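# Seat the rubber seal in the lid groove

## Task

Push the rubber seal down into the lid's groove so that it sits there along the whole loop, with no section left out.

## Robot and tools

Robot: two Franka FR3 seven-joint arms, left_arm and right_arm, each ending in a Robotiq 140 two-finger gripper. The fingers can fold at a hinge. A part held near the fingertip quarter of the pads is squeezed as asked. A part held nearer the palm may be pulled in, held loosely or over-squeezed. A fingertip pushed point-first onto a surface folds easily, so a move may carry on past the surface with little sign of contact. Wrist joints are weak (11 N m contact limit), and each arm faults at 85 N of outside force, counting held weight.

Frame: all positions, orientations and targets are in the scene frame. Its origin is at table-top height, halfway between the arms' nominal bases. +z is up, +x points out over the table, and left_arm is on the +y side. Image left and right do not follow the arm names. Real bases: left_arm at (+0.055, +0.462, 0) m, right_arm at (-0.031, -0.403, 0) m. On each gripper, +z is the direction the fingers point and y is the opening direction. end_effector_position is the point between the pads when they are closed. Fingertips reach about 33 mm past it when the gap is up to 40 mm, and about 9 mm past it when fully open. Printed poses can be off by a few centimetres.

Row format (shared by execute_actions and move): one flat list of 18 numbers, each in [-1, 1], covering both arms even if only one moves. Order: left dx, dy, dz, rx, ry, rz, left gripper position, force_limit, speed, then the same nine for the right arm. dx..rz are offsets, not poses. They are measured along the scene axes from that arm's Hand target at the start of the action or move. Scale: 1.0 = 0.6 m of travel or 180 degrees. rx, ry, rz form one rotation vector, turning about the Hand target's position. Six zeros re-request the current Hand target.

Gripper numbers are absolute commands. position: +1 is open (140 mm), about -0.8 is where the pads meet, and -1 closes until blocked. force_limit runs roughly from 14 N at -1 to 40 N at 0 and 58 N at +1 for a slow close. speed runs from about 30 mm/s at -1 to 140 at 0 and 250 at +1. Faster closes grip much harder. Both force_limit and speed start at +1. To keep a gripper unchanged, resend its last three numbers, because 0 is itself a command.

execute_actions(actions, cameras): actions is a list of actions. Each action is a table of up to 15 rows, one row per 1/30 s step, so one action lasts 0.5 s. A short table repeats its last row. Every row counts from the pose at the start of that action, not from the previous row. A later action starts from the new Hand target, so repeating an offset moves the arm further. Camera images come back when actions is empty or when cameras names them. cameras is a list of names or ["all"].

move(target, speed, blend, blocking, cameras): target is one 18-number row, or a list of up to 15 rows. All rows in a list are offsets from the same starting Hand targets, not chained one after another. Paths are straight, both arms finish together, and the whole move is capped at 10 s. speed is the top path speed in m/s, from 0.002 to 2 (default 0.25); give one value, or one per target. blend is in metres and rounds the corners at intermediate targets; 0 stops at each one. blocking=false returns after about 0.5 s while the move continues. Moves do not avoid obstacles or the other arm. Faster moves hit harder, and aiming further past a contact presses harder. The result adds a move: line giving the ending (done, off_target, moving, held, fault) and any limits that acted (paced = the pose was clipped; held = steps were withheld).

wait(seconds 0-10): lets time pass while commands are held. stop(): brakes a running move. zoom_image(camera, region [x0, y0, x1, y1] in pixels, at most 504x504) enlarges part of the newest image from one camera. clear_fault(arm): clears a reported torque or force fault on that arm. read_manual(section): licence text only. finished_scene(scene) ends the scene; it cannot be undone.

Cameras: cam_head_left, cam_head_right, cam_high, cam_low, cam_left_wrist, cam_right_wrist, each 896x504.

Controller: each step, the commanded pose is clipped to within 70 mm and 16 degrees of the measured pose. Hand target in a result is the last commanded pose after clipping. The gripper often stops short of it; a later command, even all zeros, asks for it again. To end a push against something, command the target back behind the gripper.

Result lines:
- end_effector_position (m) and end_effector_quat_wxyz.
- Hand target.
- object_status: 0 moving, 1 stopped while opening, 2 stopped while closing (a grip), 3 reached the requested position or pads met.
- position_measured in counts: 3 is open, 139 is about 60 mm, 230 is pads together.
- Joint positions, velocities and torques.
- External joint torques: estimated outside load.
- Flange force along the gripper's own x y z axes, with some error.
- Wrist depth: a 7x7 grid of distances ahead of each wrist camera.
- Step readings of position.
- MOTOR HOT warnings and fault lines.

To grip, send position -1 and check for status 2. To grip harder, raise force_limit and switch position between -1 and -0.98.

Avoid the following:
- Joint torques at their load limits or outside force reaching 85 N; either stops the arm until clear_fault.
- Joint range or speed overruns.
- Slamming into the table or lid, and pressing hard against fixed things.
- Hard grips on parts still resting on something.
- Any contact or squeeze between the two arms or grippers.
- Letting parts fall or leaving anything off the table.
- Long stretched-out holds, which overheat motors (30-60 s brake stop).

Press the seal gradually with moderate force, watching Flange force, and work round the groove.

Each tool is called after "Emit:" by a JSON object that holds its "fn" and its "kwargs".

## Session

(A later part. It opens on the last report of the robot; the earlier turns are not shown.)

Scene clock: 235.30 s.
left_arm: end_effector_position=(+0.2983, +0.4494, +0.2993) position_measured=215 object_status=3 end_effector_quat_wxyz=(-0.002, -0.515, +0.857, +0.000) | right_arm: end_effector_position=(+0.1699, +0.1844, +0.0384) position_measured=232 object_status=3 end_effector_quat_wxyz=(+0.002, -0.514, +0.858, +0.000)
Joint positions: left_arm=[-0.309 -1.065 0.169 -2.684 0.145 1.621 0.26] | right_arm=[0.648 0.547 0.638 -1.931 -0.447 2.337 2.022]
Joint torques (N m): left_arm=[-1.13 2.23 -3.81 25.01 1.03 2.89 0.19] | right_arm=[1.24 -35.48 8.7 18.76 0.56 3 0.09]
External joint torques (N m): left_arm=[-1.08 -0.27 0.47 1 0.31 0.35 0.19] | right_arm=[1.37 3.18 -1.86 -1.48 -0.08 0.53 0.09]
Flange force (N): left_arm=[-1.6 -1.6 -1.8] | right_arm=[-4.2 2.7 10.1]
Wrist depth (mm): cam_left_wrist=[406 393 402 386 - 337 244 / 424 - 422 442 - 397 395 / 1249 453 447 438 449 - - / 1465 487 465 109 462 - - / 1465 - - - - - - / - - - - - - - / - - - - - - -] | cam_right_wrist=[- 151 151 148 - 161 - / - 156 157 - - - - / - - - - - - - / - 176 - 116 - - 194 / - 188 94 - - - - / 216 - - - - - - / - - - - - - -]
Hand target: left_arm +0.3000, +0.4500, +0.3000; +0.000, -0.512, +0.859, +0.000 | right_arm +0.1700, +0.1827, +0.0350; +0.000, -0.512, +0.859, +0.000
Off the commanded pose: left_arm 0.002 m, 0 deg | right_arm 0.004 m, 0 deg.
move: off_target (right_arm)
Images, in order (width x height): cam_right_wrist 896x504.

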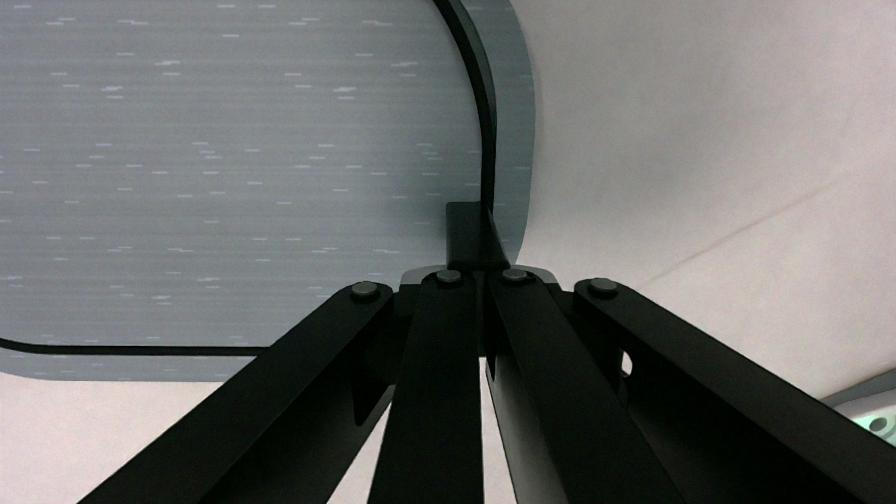

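Emit:
{"fn": "move", "kwargs": {"target": [[0,0,0,0,0,0,-0.69,-0.8,-1,0,0,0.035,0,0,0,-0.85,-1,0],[0,0,0,0,0,0,-0.69,-0.8,-1,0.1022,-0.223,0.275,0,0,0,-0.85,-1,0]], "speed": [0.1,0.25], "blend": [0.01,0], "cameras": ["cam_right_wrist"]}}

Emit:
{"fn": "zoom_image", "kwargs": {"camera": "cam_right_wrist", "region": [260, 80, 470, 260]}}

Emit:
{"fn": "zoom_image", "kwargs": {"camera": "cam_right_wrist", "region": [460, 80, 670, 260]}}

Scene clock: 239.07 s.
left_arm: end_effector_position=(+0.2983, +0.4494, +0.2993) position_measured=215 object_status=3 end_effector_quat_wxyz=(-0.002, -0.515, +0.857, +0.000) | right_arm: end_effector_position=(+0.2323, +0.0498, +0.2003) position_measured=232 object_status=3 end_effector_quat_wxyz=(+0.002, -0.509, +0.861, -0.001)
Joint positions: left_arm=[-0.309 -1.065 0.169 -2.684 0.145 1.621 0.26] | right_arm=[0.315 -0.07 0.723 -2.183 0.051 2.133 1.51]
Joint velocities: left_arm=[within noise] | right_arm=[-0.001 0 0.001 -0.001 0 -0.001 -0.006]
Joint torques (N m): left_arm=[-1.14 2.26 -3.79 24.99 1.01 2.89 0.21] | right_arm=[0.94 -21.05 -2.15 23.53 0.99 2.25 -0.43]
External joint torques (N m): left_arm=[-1.14 -0.27 0.43 1.04 0.28 0.36 0.21] | right_arm=[1.03 0.13 -0.56 -0.48 0.3 -0.23 -0.43]
Flange force (N): left_arm=[-1.5 -1.7 -2.0] | right_arm=[3.4 -0.4 -0.5]
Wrist depth (mm): cam_left_wrist=[410 409 406 385 403 338 244 / - 426 431 - 416 388 - / 1432 441 460 414 443 - 448 / 1456 484 475 109 - 463 460 / 1334 1508 - - - - 1526 / - - - - - - - / - - - - - - -] | cam_right_wrist=[- - - - - - - / - - - - - - - / - - - - - - - / - - - 112 - - 352 / - - - - - - - / - - - - - - 387 / - - - - - - -]
Hand target: left_arm +0.3000, +0.4500, +0.3000; +0.000, -0.512, +0.859, +0.000 | right_arm +0.2314, +0.0489, +0.2000; +0.000, -0.512, +0.859, +0.000
Off the commanded pose: left_arm 0.002 m, 0 deg | right_arm 0.001 m, 0 deg.
move: done
Images, in order (width x height): cam_right_wrist 896x504.

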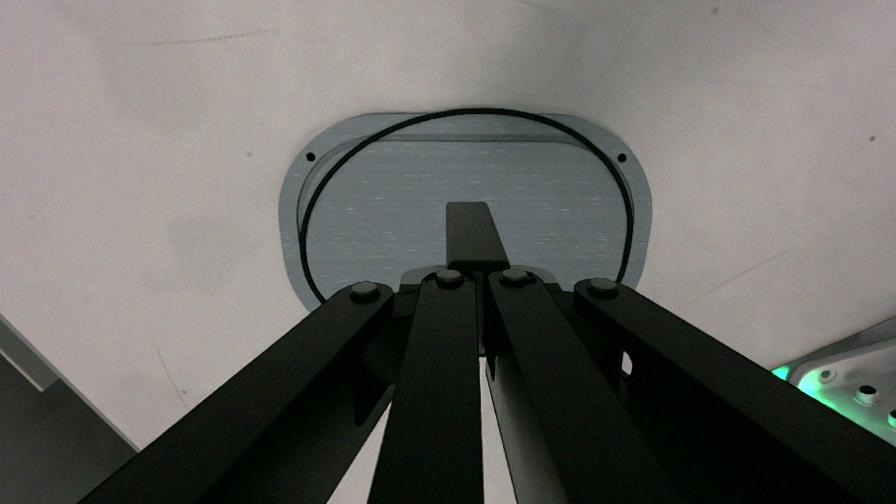

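Scaled by 2.400 from the camera's 896x504 image, which has a finer 1280x720 frame.

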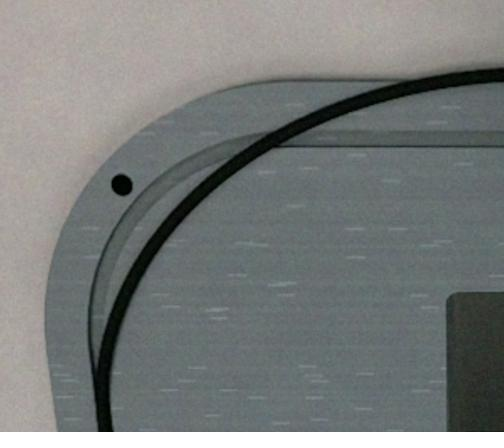

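Scaled by 2.400 from the camera's 896x504 image, which has a finer 1280x720 frame.

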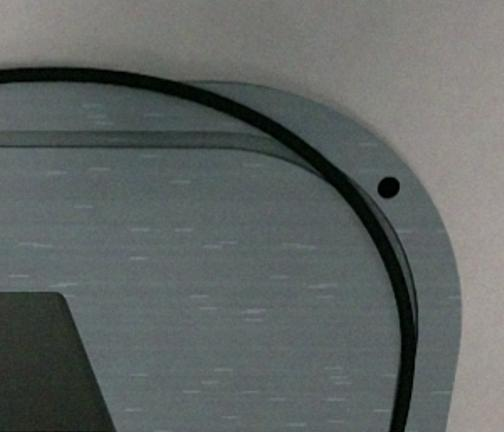

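Emit:
{"fn": "move", "kwargs": {"target": [0,0,0,0,0,0,-0.69,-0.8,-1,-0.0445,-0.0935,-0.25,0,0,0,-0.85,-1,0], "speed": 0.2, "cameras": ["cam_right_wrist"]}}

Emit:
{"fn": "zoom_image", "kwargs": {"camera": "cam_right_wrist", "region": [330, 120, 610, 330]}}

Scene clock: 243.17 s.
left_arm: end_effector_position=(+0.2983, +0.4494, +0.2993) position_measured=215 object_status=3 end_effector_quat_wxyz=(-0.002, -0.515, +0.857, +0.000) | right_arm: end_effector_position=(+0.2040, -0.0071, +0.0506) position_measured=232 object_status=3 end_effector_quat_wxyz=(+0.000, -0.514, +0.858, +0.000)
Joint positions: left_arm=[-0.309 -1.065 0.169 -2.684 0.145 1.621 0.26] | right_arm=[0.313 0.048 0.718 -2.528 -0.057 2.563 1.567]
Joint velocities: left_arm=[within noise] | right_arm=[0 0 -0.001 -0.001 0.001 0.001 0.006]
Joint torques (N m): left_arm=[-1.15 2.23 -3.81 25.01 1.01 2.88 0.22] | right_arm=[0.97 -19.91 0.07 19.4 -0.11 2.69 0.14]
External joint torques (N m): left_arm=[-1.14 -0.33 0.44 1.08 0.28 0.35 0.22] | right_arm=[0.93 1.29 -0.89 0.14 -0.56 0.23 0.14]
Flange force (N): left_arm=[-1.5 -1.5 -2.1] | right_arm=[-7.8 0.3 8.3]
Wrist depth (mm): cam_left_wrist=[- 410 - 398 403 338 244 / - - - 425 417 - - / 1348 458 - - 439 437 - / 1408 - - 109 - 465 461 / 1416 - - - - - 1833 / - - - - - - - / - - - - - - -] | cam_right_wrist=[- - - - - - - / - - - - - - - / - - - 190 - - - / - - - 112 - - - / - 216 - - - 198 - / - - - - - - - / - - - - - - -]
Hand target: left_arm +0.3000, +0.4500, +0.3000; +0.000, -0.512, +0.859, +0.000 | right_arm +0.2047, -0.0072, +0.0500; +0.000, -0.512, +0.859, +0.000
Off the commanded pose: left_arm 0.002 m, 0 deg | right_arm 0.001 m, 0 deg.
move: done
Images, in order (width x height): cam_right_wrist 896x504.

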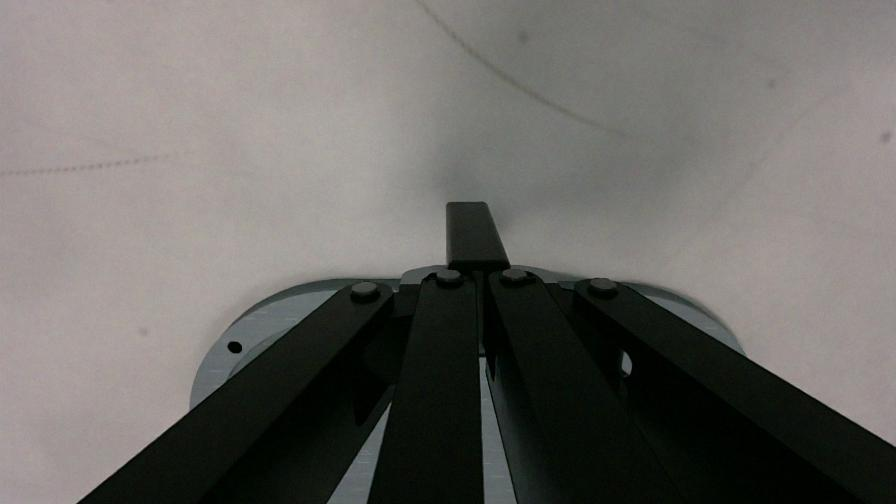

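Scaled by 1.800 from the camera's 896x504 image, which has a finer 1280x720 frame.

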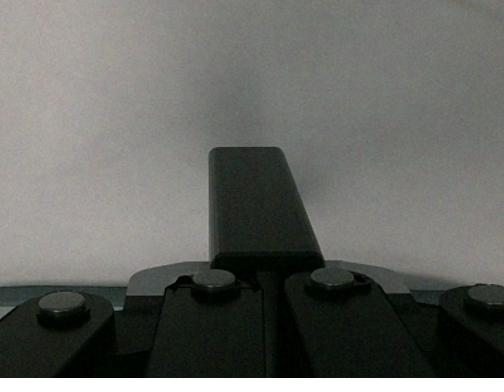

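Emit:
{"fn": "move", "kwargs": {"target": [[0,0,0,0,0,0,-0.69,-0.8,-1,0,0,-0.0187,0,0,0,-0.85,-1,0],[0,0,0,0,0,0,-0.69,-0.8,-1,0.01885,0.03718,-0.0187,0,0,0,-0.85,-1,0]], "speed": [0.05,0.03], "cameras": ["all"]}}

Scene clock: 246.80 s.
left_arm: end_effector_position=(+0.2983, +0.4494, +0.2993) position_measured=215 object_status=3 end_effector_quat_wxyz=(-0.002, -0.515, +0.857, +0.000) | right_arm: end_effector_position=(+0.2172, +0.0191, +0.0422) position_measured=232 object_status=3 end_effector_quat_wxyz=(+0.005, -0.515, +0.857, +0.003)
Joint positions: left_arm=[-0.309 -1.065 0.169 -2.684 0.145 1.621 0.26] | right_arm=[0.347 0.156 0.679 -2.443 -0.181 2.569 1.66]
Joint velocities: left_arm=[within noise] | right_arm=[0 -0.001 0 0 0 0.001 0.007]
Joint torques (N m): left_arm=[-1.18 2.27 -3.81 25 1.01 2.89 0.23] | right_arm=[0.97 -21.26 0.97 17.86 -0.19 1.82 0.25]
External joint torques (N m): left_arm=[-1.17 -0.25 0.41 1.03 0.28 0.35 0.23] | right_arm=[0.99 3.44 -1.96 -1.1 -0.65 -0.65 0.25]
Flange force (N): left_arm=[-1.5 -1.8 -2.0] | right_arm=[-12.3 0.6 15.6]
Wrist depth (mm): cam_left_wrist=[- 400 - - - 338 244 / 439 - - 424 - 420 371 / 1377 - - 425 438 - 428 / 1440 490 - 112 468 - - / 1416 1517 - - - - 1490 / - - - - - - 1554 / - - - - - - -] | cam_right_wrist=[- - - - 160 - - / - - - - - - - / - - - - - - - / - - 178 140 179 181 - / - 198 - - - 191 - / - - - - - - - / - - - - - - -]
Hand target: left_arm +0.3000, +0.4500, +0.3000; +0.000, -0.512, +0.859, +0.000 | right_arm +0.2160, +0.0151, +0.0388; +0.000, -0.512, +0.859, +0.000
Off the commanded pose: left_arm 0.002 m, 0 deg | right_arm 0.005 m, 1 deg.
move: off_target (right_arm)

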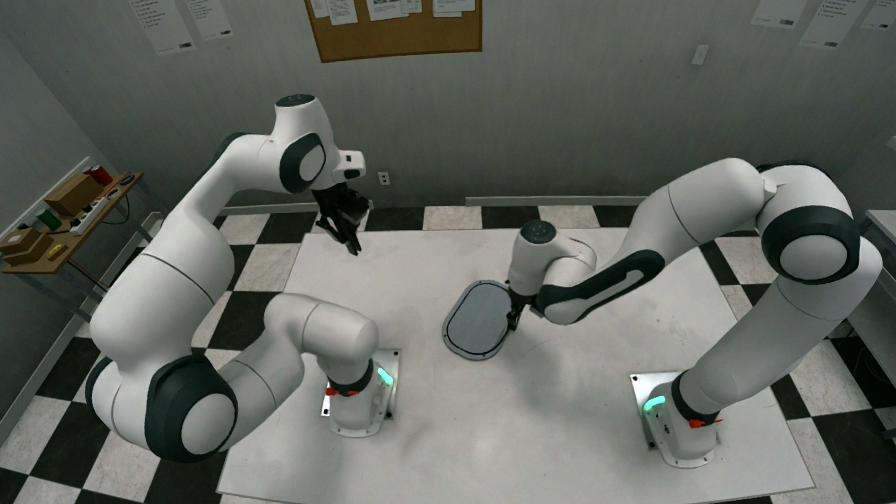

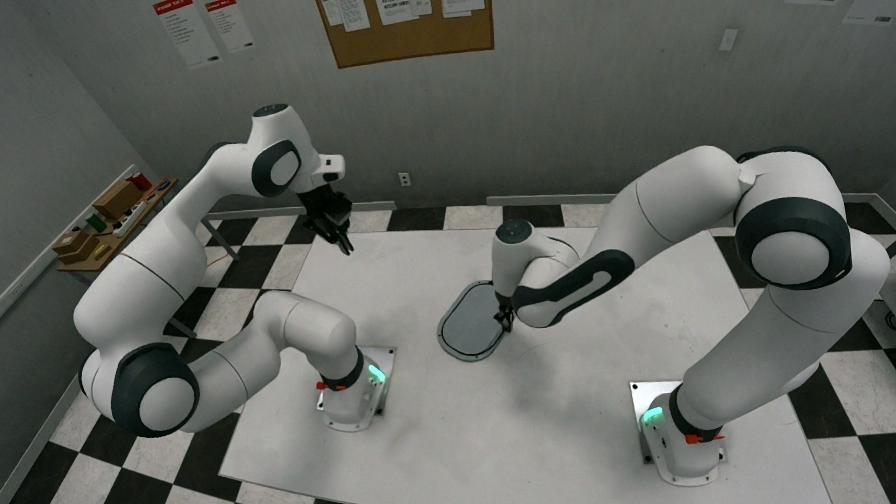

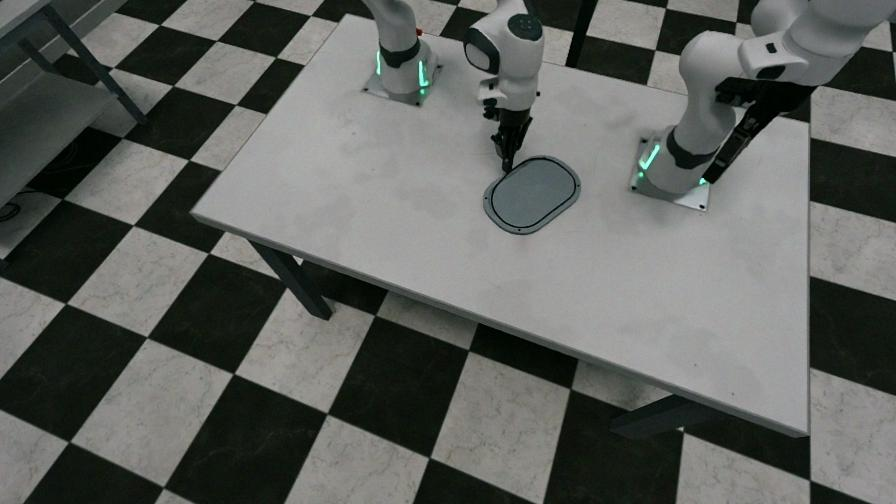

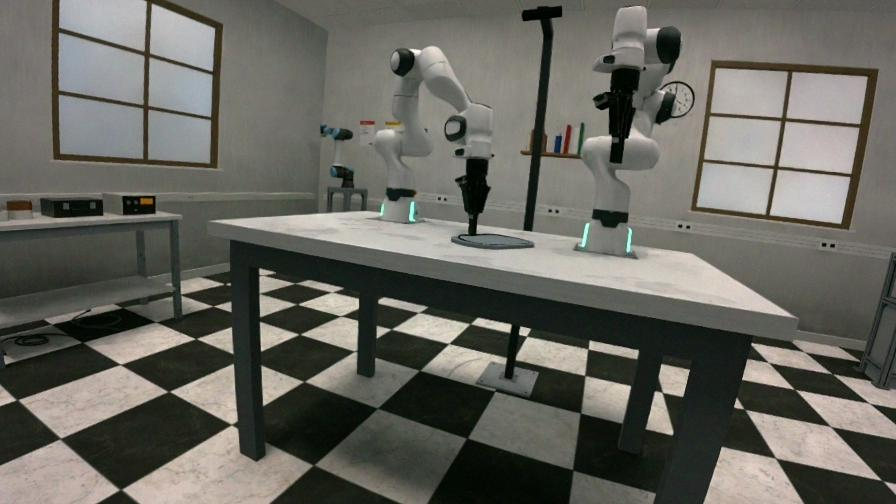

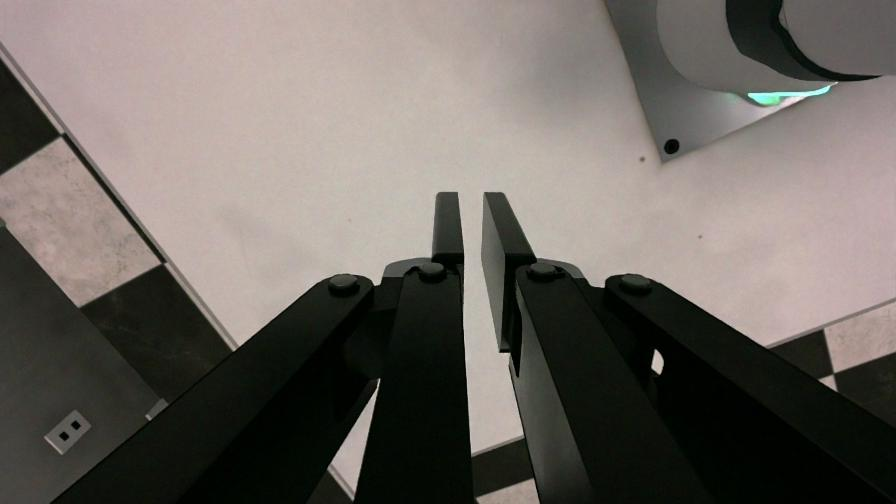

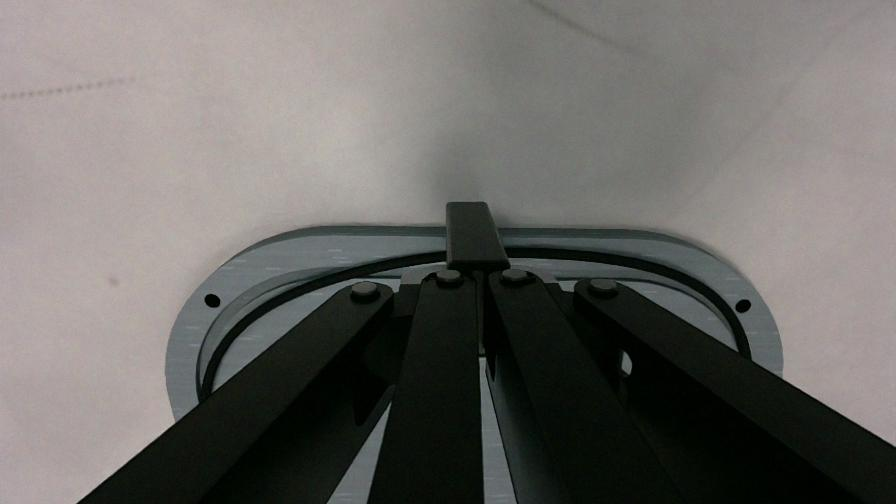

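Emit:
{"fn": "move", "kwargs": {"target": [[0,0,0,0,0,0,-0.69,-0.8,-1,0.00829,0.01636,-0.00467,0,0,0,-0.85,-1,0]], "speed": [0.02], "cameras": ["cam_right_wrist"]}}

Emit:
{"fn": "zoom_image", "kwargs": {"camera": "cam_right_wrist", "region": [150, 160, 470, 400]}}

Emit:
{"fn": "zoom_image", "kwargs": {"camera": "cam_right_wrist", "region": [480, 160, 800, 400]}}

Scene clock: 249.60 s.
left_arm: end_effector_position=(+0.2983, +0.4494, +0.2993) position_measured=215 object_status=3 end_effector_quat_wxyz=(-0.002, -0.515, +0.857, +0.000) | right_arm: end_effector_position=(+0.2237, +0.0323, +0.0419) position_measured=232 object_status=3 end_effector_quat_wxyz=(+0.009, -0.515, +0.857, +0.005)
Joint positions: left_arm=[-0.309 -1.065 0.169 -2.684 0.145 1.621 0.26] | right_arm=[0.369 0.192 0.659 -2.402 -0.216 2.565 1.686]
Joint velocities: left_arm=[within noise] | right_arm=[0.001 0.001 0 0 0.001 0 0.006]
Joint torques (N m): left_arm=[-1.14 2.19 -3.83 24.99 1.02 2.89 0.18] | right_arm=[0.86 -21.49 1.22 16.04 -0.2 1.19 0.24]
External joint torques (N m): left_arm=[-1.17 -0.25 0.38 0.97 0.29 0.35 0.18] | right_arm=[0.95 4.9 -2.32 -3.2 -0.67 -1.34 0.24]
Flange force (N): left_arm=[-1.3 -1.7 -1.8] | right_arm=[-9.7 0.8 18.4]
Wrist depth (mm): cam_left_wrist=[- 409 398 394 392 337 244 / 429 - 416 - - - - / 1348 449 - - - 425 439 / 1432 456 - 109 466 - 455 / - - - - - - - / - - - - - - 1544 / - - - - - - -] | cam_right_wrist=[- - - - - - - / - 170 - - - - - / - 174 178 176 176 - - / - - 179 174 180 179 197 / - - - - - - - / - - - - - - - / - - - - - - -]
Hand target: left_arm +0.3000, +0.4500, +0.3000; +0.000, -0.512, +0.859, +0.000 | right_arm +0.2210, +0.0250, +0.0360; +0.000, -0.512, +0.859, +0.000
Off the commanded pose: left_arm 0.002 m, 0 deg | right_arm 0.010 m, 1 deg.
move: off_target (right_arm)
Images, in order (width x height): cam_right_wrist 896x504.

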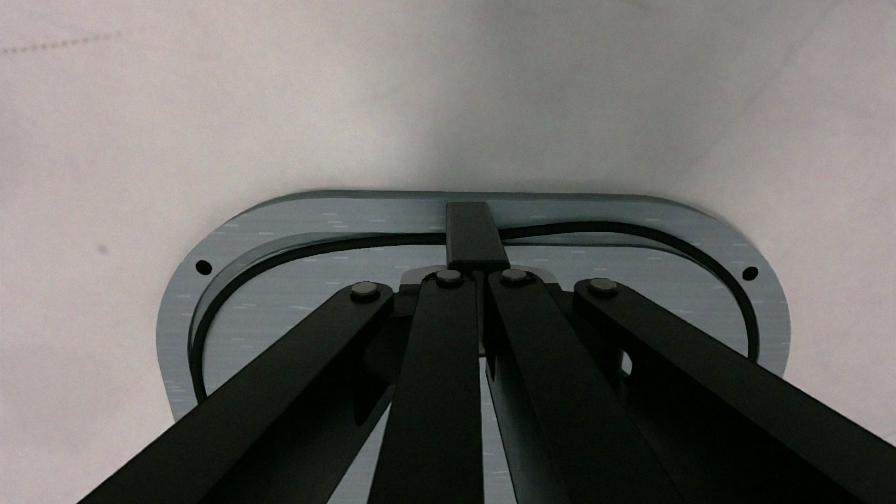

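Scaled by 1.575 from the camera's 896x504 image, which has a finer 1280x720 frame.

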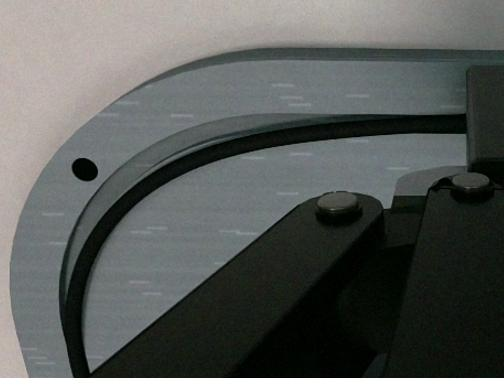

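Scaled by 1.575 from the camera's 896x504 image, which has a finer 1280x720 frame.

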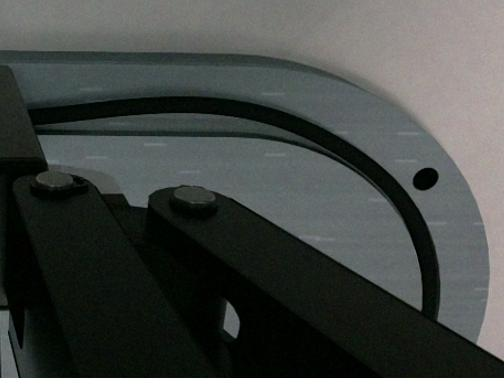

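Emit:
{"fn": "move", "kwargs": {"target": [[0,0,0,0,0,0,-0.69,-0.8,-1,0.00892,-0.00452,0,0,0,0,-0.85,-1,0]], "speed": [0.02], "cameras": ["cam_right_wrist"]}}

Emit:
{"fn": "zoom_image", "kwargs": {"camera": "cam_right_wrist", "region": [150, 160, 470, 400]}}

Emit:
{"fn": "zoom_image", "kwargs": {"camera": "cam_right_wrist", "region": [480, 160, 800, 400]}}

Scene clock: 252.20 s.
left_arm: end_effector_position=(+0.2983, +0.4494, +0.2993) position_measured=215 object_status=3 end_effector_quat_wxyz=(-0.002, -0.515, +0.857, +0.000) | right_arm: end_effector_position=(+0.2243, +0.0324, +0.0417) position_measured=232 object_status=3 end_effector_quat_wxyz=(+0.009, -0.513, +0.858, +0.005)
Joint positions: left_arm=[-0.309 -1.065 0.169 -2.684 0.145 1.621 0.26] | right_arm=[0.369 0.194 0.658 -2.4 -0.216 2.565 1.688]
Joint torques (N m): left_arm=[-1.14 2.22 -3.78 24.98 1.02 2.88 0.23] | right_arm=[-2.42 -22.21 -0.6 16.11 -0.21 1 -0.43]
External joint torques (N m): left_arm=[-1.14 -0.34 0.44 1.06 0.29 0.35 0.23] | right_arm=[-2.52 4.16 -4.34 -3.02 -0.68 -1.52 -0.43]
Flange force (N): left_arm=[-1.5 -1.4 -2.0] | right_arm=[-5.4 -6.6 13.6]
Wrist depth (mm): cam_left_wrist=[405 405 418 391 408 336 244 / 424 423 - - - 403 405 / 1448 464 443 - - 436 428 / 1448 - - 109 452 468 - / 2023 1508 - - - - 1535 / - - - - - - 1573 / - - - - - - -] | cam_right_wrist=[- - - - - - 162 / - - - 174 176 - 172 / - - 178 179 174 - - / - - - 126 180 - - / - - - - - - - / - - - - - - - / - - - - - - -]
Hand target: left_arm +0.3000, +0.4500, +0.3000; +0.000, -0.512, +0.859, +0.000 | right_arm +0.2263, +0.0222, +0.0360; +0.000, -0.512, +0.859, +0.000
Off the commanded pose: left_arm 0.002 m, 0 deg | right_arm 0.012 m, 1 deg.
move: off_target (right_arm)
Images, in order (width x height): cam_right_wrist 896x504.

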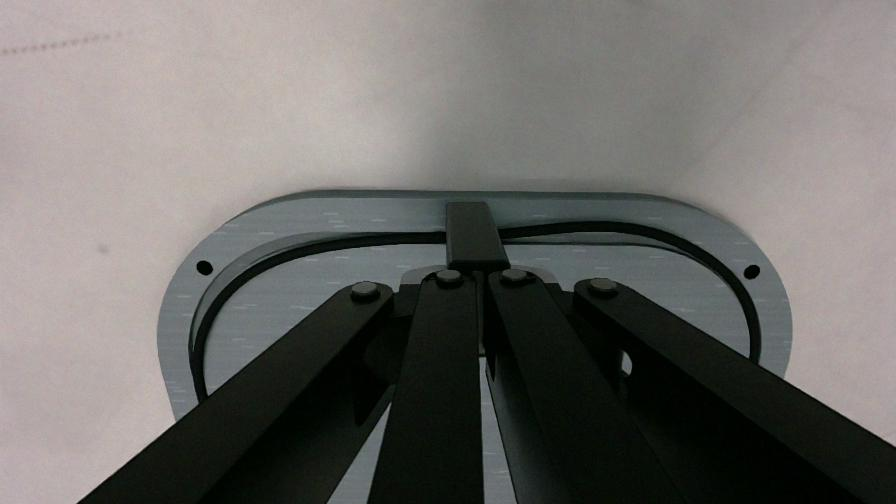

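Scaled by 1.575 from the camera's 896x504 image, which has a finer 1280x720 frame.

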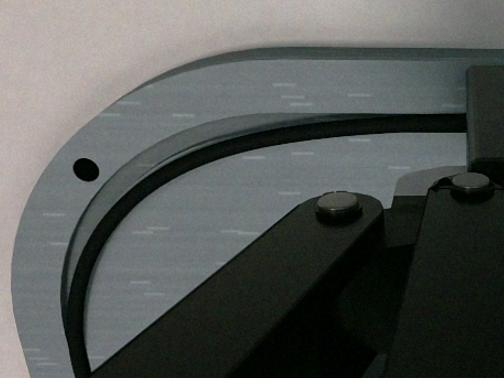

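Scaled by 1.575 from the camera's 896x504 image, which has a finer 1280x720 frame.

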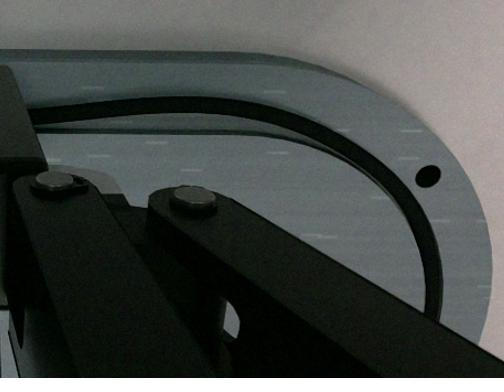

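Emit:
{"fn": "move", "kwargs": {"target": [[0,0,0,0,0,0,-0.69,-0.8,-1,0,0,0.01833,0,0,0,-0.85,-1,0],[0,0,0,0,0,0,-0.69,-0.8,-1,-0.09,0.02142,0.01833,0,0,0,-0.85,-1,0],[0,0,0,0,0,0,-0.69,-0.8,-1,-0.09,0.02142,0.00417,0,0,0,-0.85,-1,0]], "speed": [0.06,0.1,0.04], "blend": [0.003,0.003,0], "cameras": ["cam_right_wrist"]}}

Emit:
{"fn": "zoom_image", "kwargs": {"camera": "cam_right_wrist", "region": [200, 160, 800, 460]}}

Scene clock: 258.00 s.
left_arm: end_effector_position=(+0.2983, +0.4494, +0.2993) position_measured=215 object_status=3 end_effector_quat_wxyz=(-0.002, -0.515, +0.857, +0.000) | right_arm: end_effector_position=(+0.1722, +0.0353, +0.0394) position_measured=232 object_status=3 end_effector_quat_wxyz=(+0.000, -0.514, +0.858, +0.000)
Joint positions: left_arm=[-0.309 -1.065 0.169 -2.684 0.145 1.621 0.26] | right_arm=[0.425 0.156 0.697 -2.452 -0.182 2.565 1.759]
Joint velocities: left_arm=[within noise] | right_arm=[0.001 0 0 -0.001 0 0.001 0.005]
Joint torques (N m): left_arm=[-1.17 2.26 -3.76 24.99 1.03 2.88 0.21] | right_arm=[1.44 -22.98 1.87 18.94 -0.1 2.68 0.28]
External joint torques (N m): left_arm=[-1.15 -0.2 0.46 0.97 0.3 0.34 0.21] | right_arm=[1.42 1.34 -1.15 -0.02 -0.56 0.21 0.28]
Flange force (N): left_arm=[-1.6 -1.8 -1.8] | right_arm=[-8.4 2.5 10.5]
Wrist depth (mm): cam_left_wrist=[- 407 394 - 406 336 244 / - 430 - 423 - 409 406 / 1356 439 - - 440 442 - / 1408 468 477 112 - 465 458 / 1499 - - - - - 499 / - - - - - - 1554 / - - - - - - -] | cam_right_wrist=[- - - - - - - / - - - - - - 175 / - - - - - - - / - 178 181 118 179 - - / - - 89 - - - - / 198 - - - - - - / - - - - - - -]
Hand target: left_arm +0.3000, +0.4500, +0.3000; +0.000, -0.512, +0.859, +0.000 | right_arm +0.1723, +0.0351, +0.0385; +0.000, -0.512, +0.859, +0.000
Off the commanded pose: left_arm 0.002 m, 0 deg | right_arm 0.001 m, 0 deg.
move: done
Images, in order (width x height): cam_right_wrist 896x504.

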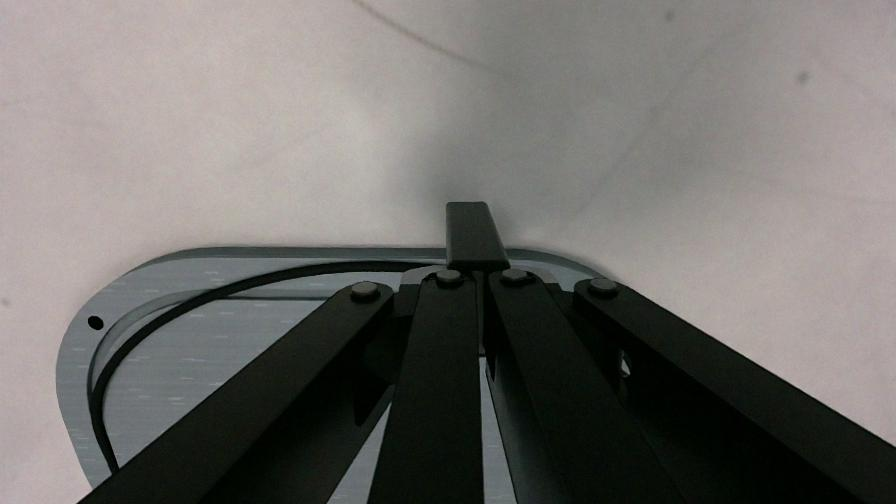

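Region (200, 160, 800, 460) is 600x300 pixels. A region can be at most 504 by 504 pixels.

Emit:
{"fn": "move", "kwargs": {"target": [[0,0,0,0,0,0,-0.69,-0.8,-1,0,0,0.04,0,0,0,-0.85,-1,0],[0,0,0,0,0,0,-0.69,-0.8,-1,-0.02142,0.23227,0.04,0,0,0,-0.85,-1,0],[0,0,0,0,0,0,-0.69,-0.8,-1,-0.02142,0.23227,0.01167,0,0,0,-0.85,-1,0]], "speed": [0.08,0.2,0.06], "blend": [0.01,0.01,0], "cameras": ["cam_right_wrist"]}}

Emit:
{"fn": "zoom_image", "kwargs": {"camera": "cam_right_wrist", "region": [290, 0, 570, 240]}}

Scene clock: 262.43 s.
left_arm: end_effector_position=(+0.2983, +0.4494, +0.2993) position_measured=215 object_status=3 end_effector_quat_wxyz=(-0.002, -0.515, +0.857, +0.000) | right_arm: end_effector_position=(+0.1588, +0.1746, +0.0454) position_measured=232 object_status=3 end_effector_quat_wxyz=(+0.000, -0.515, +0.857, +0.001)
Joint positions: left_arm=[-0.309 -1.065 0.169 -2.684 0.145 1.621 0.26] | right_arm=[0.718 0.473 0.564 -1.986 -0.353 2.363 1.974]
Joint velocities: left_arm=[within noise] | right_arm=[0.001 -0.001 -0.001 0 0 -0.001 0.007]
Joint torques (N m): left_arm=[-1.13 2.24 -3.79 24.96 1.04 2.89 0.18] | right_arm=[1.44 -37.02 7.04 21.37 0.49 2.35 0.32]
External joint torques (N m): left_arm=[-1.19 -0.19 0.39 0.91 0.29 0.35 0.18] | right_arm=[1.32 1.14 -1.48 0.83 -0.12 -0.1 0.32]
Flange force (N): left_arm=[-1.3 -1.8 -1.7] | right_arm=[-9.0 3.7 4.7]
Wrist depth (mm): cam_left_wrist=[- 410 399 407 - 345 243 / - 425 423 420 414 408 418 / 453 457 440 436 - 437 433 / 1408 475 - 109 - 472 462 / 1363 - - - - - 1593 / - - - - - - 1526 / - - - - - - -] | cam_right_wrist=[- - - 156 - 167 - / - 163 - - - - - / - 171 173 172 - - 189 / - - 183 112 - - - / - - - - - - - / - - - - - - - / - - - - - - -]
Hand target: left_arm +0.3000, +0.4500, +0.3000; +0.000, -0.512, +0.859, +0.000 | right_arm +0.1595, +0.1745, +0.0455; +0.000, -0.512, +0.859, +0.000
Off the commanded pose: left_arm 0.002 m, 0 deg | right_arm 0.001 m, 0 deg.
move: done; blend cut to 0.0085 m at target 2
Images, in order (width x height): cam_right_wrist 896x504.

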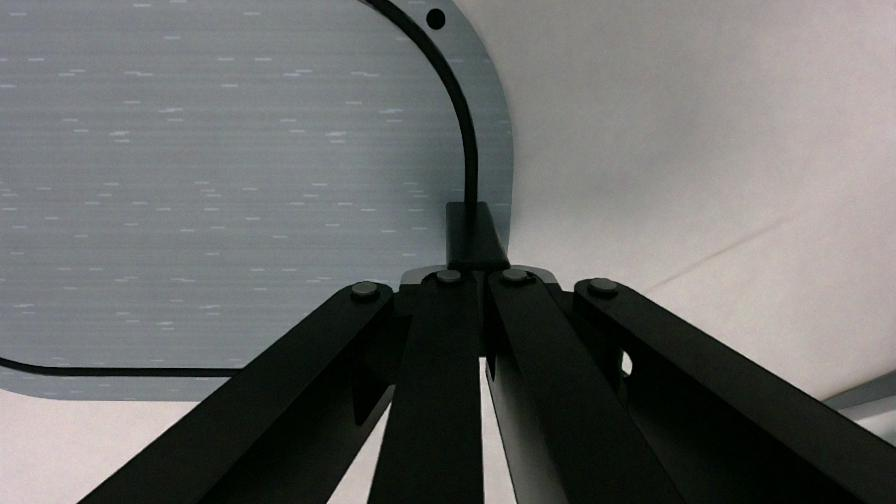

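Scaled by 1.800 from the camera's 896x504 image, which has a finer 1280x720 frame.

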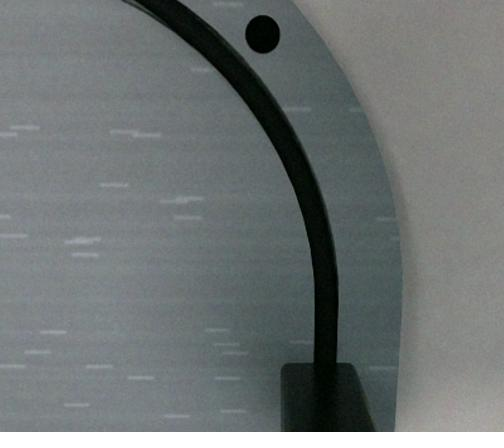

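Emit:
{"fn": "move", "kwargs": {"target": [[0,0,0,0,0,0,-0.69,-0.8,-1,0,0,-0.0175,0,0,0,-0.85,-1,0],[0,0,0,0,0,0,-0.69,-0.8,-1,0,0,0,0,0,0,-0.85,-1,0],[0,0,0,0,0,0,-0.69,-0.8,-1,-0.01063,-0.02088,0,0,0,0,-0.85,-1,0],[0,0,0,0,0,0,-0.69,-0.8,-1,-0.01063,-0.02088,-0.0175,0,0,0,-0.85,-1,0],[0,0,0,0,0,0,-0.69,-0.8,-1,-0.01063,-0.02088,0,0,0,0,-0.85,-1,0],[0,0,0,0,0,0,-0.69,-0.8,-1,-0.0212,-0.04172,0,0,0,0,-0.85,-1,0],[0,0,0,0,0,0,-0.69,-0.8,-1,-0.0212,-0.04172,-0.0175,0,0,0,-0.85,-1,0]], "speed": [0.03,0.06,0.06,0.03,0.06,0.06,0.03], "blend": [0,0.003,0.003,0,0.003,0.003,0], "cameras": ["cam_right_wrist"]}}

Emit:
{"fn": "zoom_image", "kwargs": {"camera": "cam_right_wrist", "region": [230, 0, 510, 240]}}

Scene clock: 268.13 s.
left_arm: end_effector_position=(+0.2983, +0.4494, +0.2993) position_measured=215 object_status=3 end_effector_quat_wxyz=(-0.002, -0.515, +0.857, +0.000) | right_arm: end_effector_position=(+0.1467, +0.1503, +0.0389) position_measured=232 object_status=3 end_effector_quat_wxyz=(+0.001, -0.513, +0.858, +0.000)
Joint positions: left_arm=[-0.309 -1.065 0.169 -2.684 0.145 1.621 0.26] | right_arm=[0.703 0.414 0.57 -2.095 -0.337 2.422 1.982]
Joint velocities: left_arm=[within noise] | right_arm=[0.001 0.001 -0.002 -0.001 0 0.004 0]
Joint torques (N m): left_arm=[-1.13 2.31 -3.8 25.02 1.02 2.89 0.22] | right_arm=[1.69 -31.27 5.13 19.2 -0.09 3.27 0.21]
External joint torques (N m): left_arm=[-1.12 -0.16 0.41 0.98 0.28 0.35 0.22] | right_arm=[1.8 4.47 -2.17 -0.92 -0.67 0.81 0.21]
Flange force (N): left_arm=[-1.5 -2.0 -1.9] | right_arm=[-10.4 4.7 15.9]
Wrist depth (mm): cam_left_wrist=[- 390 383 - 397 339 244 / - 428 - - - 393 418 / 1370 469 456 436 441 428 439 / 1320 494 - 109 - - - / - 1517 - - - - 1722 / - - - - - - 1526 / - - - - - - -] | cam_right_wrist=[150 150 150 161 - - - / - 158 - 160 - 173 171 / 165 - - 165 - - - / - - - 115 188 - - / - - - - - - - / - - - - - - - / - - - - - - -]
Hand target: left_arm +0.3000, +0.4500, +0.3000; +0.000, -0.512, +0.859, +0.000 | right_arm +0.1467, +0.1494, +0.0350; +0.000, -0.512, +0.859, +0.000
Off the commanded pose: left_arm 0.002 m, 0 deg | right_arm 0.004 m, 0 deg.
move: off_target (right_arm)
Images, in order (width x height): cam_right_wrist 896x504.

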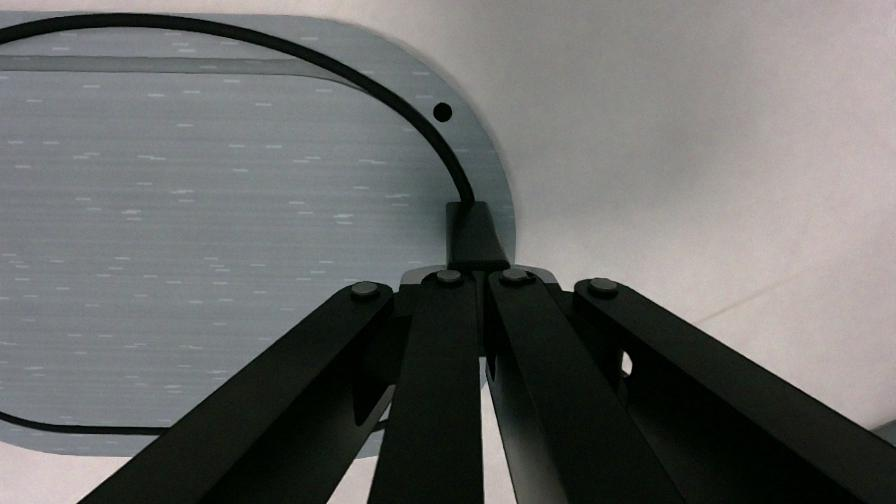

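Scaled by 1.800 from the camera's 896x504 image, which has a finer 1280x720 frame.

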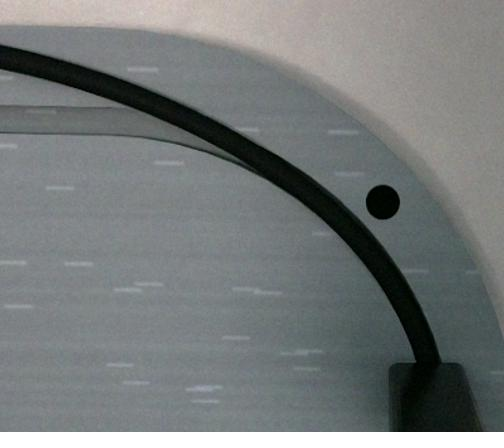

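Emit:
{"fn": "move", "kwargs": {"target": [[0,0,0,0,0,0,-0.69,-0.8,-1,0,0,0.0175,0,0,0,-0.85,-1,0],[0,0,0,0,0,0,-0.69,-0.8,-1,-0.00965,-0.02147,0.0175,0,0,0,-0.85,-1,0],[0,0,0,0,0,0,-0.69,-0.8,-1,-0.00965,-0.02147,-0.0008,0,0,0,-0.85,-1,0],[0,0,0,0,0,0,-0.69,-0.8,-1,-0.00965,-0.02147,0.0175,0,0,0,-0.85,-1,0],[0,0,0,0,0,0,-0.69,-0.8,-1,-0.01453,-0.0427,0.0175,0,0,0,-0.85,-1,0],[0,0,0,0,0,0,-0.69,-0.8,-1,-0.01453,-0.0427,-0.0008,0,0,0,-0.85,-1,0],[0,0,0,0,0,0,-0.69,-0.8,-1,-0.01453,-0.0427,0.0175,0,0,0,-0.85,-1,0],[0,0,0,0,0,0,-0.69,-0.8,-1,-0.01483,-0.06448,0.0175,0,0,0,-0.85,-1,0],[0,0,0,0,0,0,-0.69,-0.8,-1,-0.01483,-0.06448,-0.0008,0,0,0,-0.85,-1,0]], "speed": [0.06,0.06,0.03,0.06,0.06,0.03,0.06,0.06,0.03], "blend": [0.003,0.003,0,0.003,0.003,0,0.003,0.003,0], "cameras": ["cam_right_wrist"]}}

Emit:
{"fn": "zoom_image", "kwargs": {"camera": "cam_right_wrist", "region": [230, 50, 510, 290]}}

Scene clock: 273.53 s.
left_arm: end_effector_position=(+0.2983, +0.4494, +0.2993) position_measured=215 object_status=3 end_effector_quat_wxyz=(-0.002, -0.515, +0.857, +0.000) | right_arm: end_effector_position=(+0.1382, +0.1121, +0.0389) position_measured=232 object_status=3 end_effector_quat_wxyz=(+0.002, -0.511, +0.859, +0.000)
Joint positions: left_arm=[-0.309 -1.065 0.169 -2.684 0.145 1.621 0.26] | right_arm=[0.637 0.314 0.614 -2.245 -0.301 2.486 1.963]
Joint velocities: left_arm=[within noise] | right_arm=[0 0 0.001 0.001 -0.003 0.004 -0.001]
Joint torques (N m): left_arm=[-1.14 2.21 -3.81 25.01 1.02 2.89 0.18] | right_arm=[1.32 -25.87 3.65 18.11 -0.18 3.18 -0.05]
External joint torques (N m): left_arm=[-1.13 -0.28 0.41 0.98 0.29 0.35 0.18] | right_arm=[1.4 5.38 -2.11 -1.41 -0.71 0.72 -0.05]
Flange force (N): left_arm=[-1.3 -1.6 -1.8] | right_arm=[-11.9 3.9 19.8]
Wrist depth (mm): cam_left_wrist=[- 414 403 379 406 345 244 / - 428 416 416 428 - 358 / 1262 453 - 442 - - 435 / 1465 478 - 112 - - - / 1465 - - - - - - / - - - - - - - / - - - - - - -] | cam_right_wrist=[- - 163 - - - - / - - - - - - - / - 167 167 168 - - - / 175 - 178 119 - - - / - - 89 - - - - / - - - - - - - / - - - - - - -]
Hand target: left_arm +0.3000, +0.4500, +0.3000; +0.000, -0.512, +0.859, +0.000 | right_arm +0.1378, +0.1107, +0.0345; +0.000, -0.512, +0.859, +0.000
Off the commanded pose: left_arm 0.002 m, 0 deg | right_arm 0.005 m, 0 deg.
move: off_target (right_arm)
Images, in order (width x height): cam_right_wrist 896x504.

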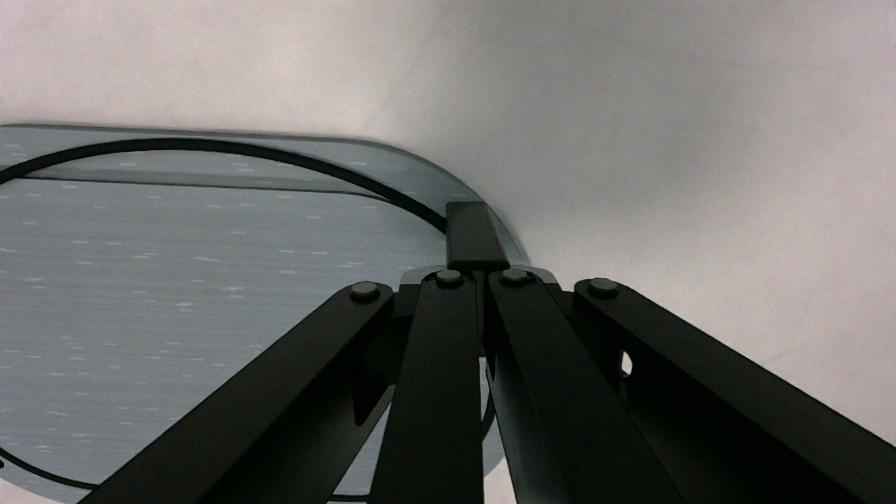

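Scaled by 1.800 from the camera's 896x504 image, which has a finer 1280x720 frame.

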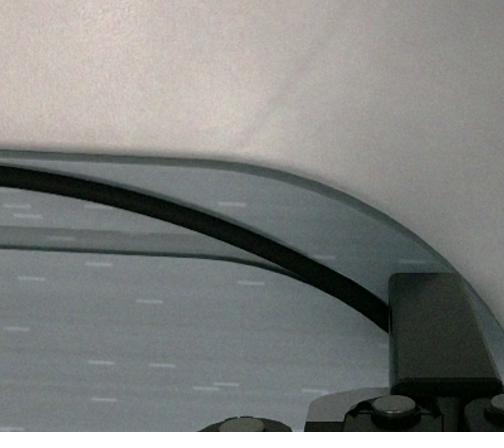

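Emit:
{"fn": "move", "kwargs": {"target": [[0,0,0,0,0,0,-0.69,-0.8,-1,0,0,0.01833,0,0,0,-0.85,-1,0],[0,0,0,0,0,0,-0.69,-0.8,-1,0.00178,-0.02208,0.01833,0,0,0,-0.85,-1,0],[0,0,0,0,0,0,-0.69,-0.8,-1,0.00178,-0.02208,0,0,0,0,-0.85,-1,0],[0,0,0,0,0,0,-0.69,-0.8,-1,0.00737,-0.02037,0,0,0,0,-0.85,-1,0],[0,0,0,0,0,0,-0.69,-0.8,-1,0.00737,-0.02037,0.01833,0,0,0,-0.85,-1,0],[0,0,0,0,0,0,-0.69,-0.8,-1,0.00982,-0.043,0.01833,0,0,0,-0.85,-1,0],[0,0,0,0,0,0,-0.69,-0.8,-1,0.00982,-0.043,0,0,0,0,-0.85,-1,0],[0,0,0,0,0,0,-0.69,-0.8,-1,0.01563,-0.03973,0,0,0,0,-0.85,-1,0]], "speed": [0.06,0.06,0.03,0.02,0.06,0.06,0.03,0.02], "blend": [0.003,0.003,0,0,0.003,0.003,0,0], "cameras": ["cam_right_wrist"]}}

Emit:
{"fn": "zoom_image", "kwargs": {"camera": "cam_right_wrist", "region": [200, 100, 480, 340]}}

Scene clock: 278.63 s.
left_arm: end_effector_position=(+0.2983, +0.4494, +0.2993) position_measured=215 object_status=3 end_effector_quat_wxyz=(-0.002, -0.515, +0.857, +0.000) | right_arm: end_effector_position=(+0.1474, +0.0893, +0.0388) position_measured=232 object_status=3 end_effector_quat_wxyz=(+0.003, -0.510, +0.860, +0.001)
Joint positions: left_arm=[-0.309 -1.065 0.169 -2.684 0.145 1.621 0.26] | right_arm=[0.569 0.266 0.644 -2.316 -0.277 2.519 1.92]
Joint torques (N m): left_arm=[-1.14 2.23 -3.82 25.01 1.03 2.88 0.21] | right_arm=[0.86 -23.4 2.79 18.67 -0.25 2.79 -0.18]
External joint torques (N m): left_arm=[-1.13 -0.31 0.38 1.05 0.3 0.35 0.21] | right_arm=[0.84 5.45 -2.26 -0.6 -0.76 0.32 -0.18]
Flange force (N): left_arm=[-1.4 -1.5 -2.0] | right_arm=[-16.2 3.1 20.5]
Wrist depth (mm): cam_left_wrist=[- 402 - 391 393 338 244 / - 440 430 - 416 - 403 / 1341 - - - - - 421 / 1456 - - 109 - - 459 / 1734 - - - - - 490 / - - - - - - - / - - - - - - -] | cam_right_wrist=[158 - - - - - - / - - - - - - - / - 166 - - - - - / - 179 177 118 - - - / - - 94 - - - - / - - - - - - - / - - - - - - -]
Hand target: left_arm +0.3000, +0.4500, +0.3000; +0.000, -0.512, +0.859, +0.000 | right_arm +0.1472, +0.0869, +0.0345; +0.000, -0.512, +0.859, +0.000
Off the commanded pose: left_arm 0.002 m, 0 deg | right_arm 0.005 m, 0 deg.
move: off_target (right_arm)
Images, in order (width x height): cam_right_wrist 896x504.

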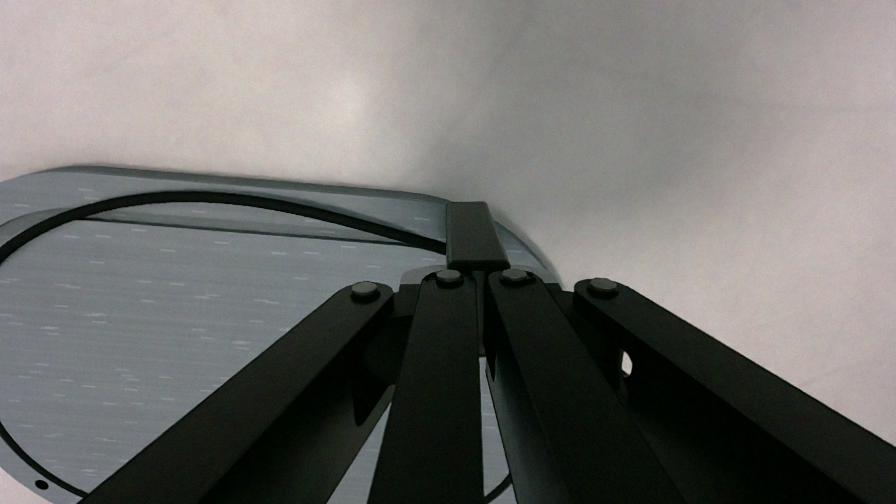

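Scaled by 1.800 from the camera's 896x504 image, which has a finer 1280x720 frame.

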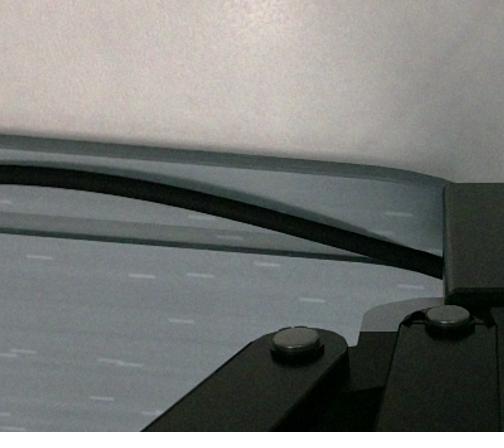

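Emit:
{"fn": "move", "kwargs": {"target": [[0,0,0,0,0,0,-0.69,-0.8,-1,0,0,0.01833,0,0,0,-0.85,-1,0],[0,0,0,0,0,0,-0.69,-0.8,-1,0.00457,-0.0239,0.01833,0,0,0,-0.85,-1,0],[0,0,0,0,0,0,-0.69,-0.8,-1,0.00457,-0.0239,0,0,0,0,-0.85,-1,0],[0,0,0,0,0,0,-0.69,-0.8,-1,0.0121,-0.01733,0,0,0,0,-0.85,-1,0],[0,0,0,0,0,0,-0.69,-0.8,-1,0.0121,-0.01733,0.01833,0,0,0,-0.85,-1,0],[0,0,0,0,0,0,-0.69,-0.8,-1,0.02547,-0.0424,0.01833,0,0,0,-0.85,-1,0],[0,0,0,0,0,0,-0.69,-0.8,-1,0.02547,-0.0424,0,0,0,0,-0.85,-1,0],[0,0,0,0,0,0,-0.69,-0.8,-1,0.03,-0.03348,0,0,0,0,-0.85,-1,0]], "speed": [0.06,0.06,0.03,0.02,0.06,0.06,0.03,0.02], "blend": [0.003,0.003,0,0,0.003,0.003,0,0], "cameras": ["cam_right_wrist"]}}

Emit:
{"fn": "zoom_image", "kwargs": {"camera": "cam_right_wrist", "region": [200, 100, 480, 340]}}

Scene clock: 284.23 s.
left_arm: end_effector_position=(+0.2983, +0.4494, +0.2993) position_measured=215 object_status=3 end_effector_quat_wxyz=(-0.002, -0.515, +0.857, +0.000) | right_arm: end_effector_position=(+0.1645, +0.0689, +0.0379) position_measured=232 object_status=3 end_effector_quat_wxyz=(+0.003, -0.514, +0.858, +0.001)
Joint positions: left_arm=[-0.309 -1.065 0.169 -2.684 0.145 1.621 0.26] | right_arm=[0.498 0.236 0.667 -2.361 -0.259 2.537 1.855]
Joint torques (N m): left_arm=[-1.12 2.22 -3.81 25 1.02 2.89 0.2] | right_arm=[0.9 -22.64 1.63 19.09 -0.4 2.81 0.13]
External joint torques (N m): left_arm=[-1.12 -0.29 0.42 1.03 0.29 0.36 0.2] | right_arm=[0.92 4.67 -2.87 0.08 -0.89 0.36 0.13]
Flange force (N): left_arm=[-1.4 -1.6 -1.9] | right_arm=[-18.7 2.7 21.9]
Wrist depth (mm): cam_left_wrist=[403 - 416 396 - 353 243 / - - 436 421 - 411 - / 1314 451 - - - 437 - / 1416 - - 109 - 447 459 / - - - - - - 1385 / - - - - - - 1526 / - - - - - - -] | cam_right_wrist=[158 - - - - 160 - / - - - - - - - / - - - 174 - - - / - 172 178 118 - - - / - - - - - - 202 / - - - - - - - / - - - - - - -]
Hand target: left_arm +0.3000, +0.4500, +0.3000; +0.000, -0.512, +0.859, +0.000 | right_arm +0.1652, +0.0668, +0.0345; +0.000, -0.512, +0.859, +0.000
Off the commanded pose: left_arm 0.002 m, 0 deg | right_arm 0.004 m, 0 deg.
move: off_target (right_arm)
Images, in order (width x height): cam_right_wrist 896x504.

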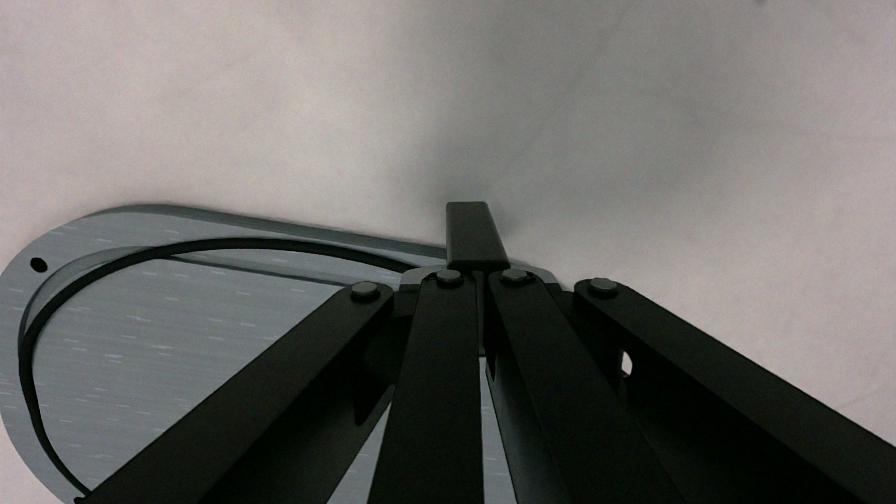

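Scaled by 1.800 from the camera's 896x504 image, which has a finer 1280x720 frame.

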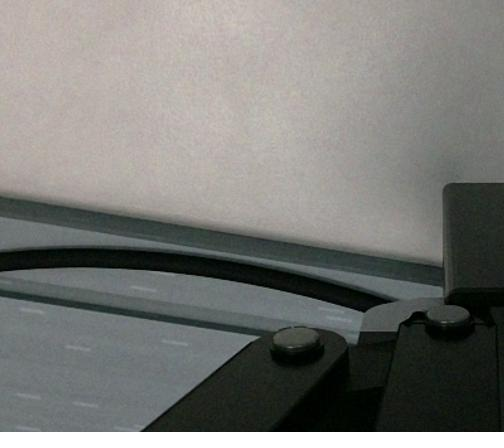

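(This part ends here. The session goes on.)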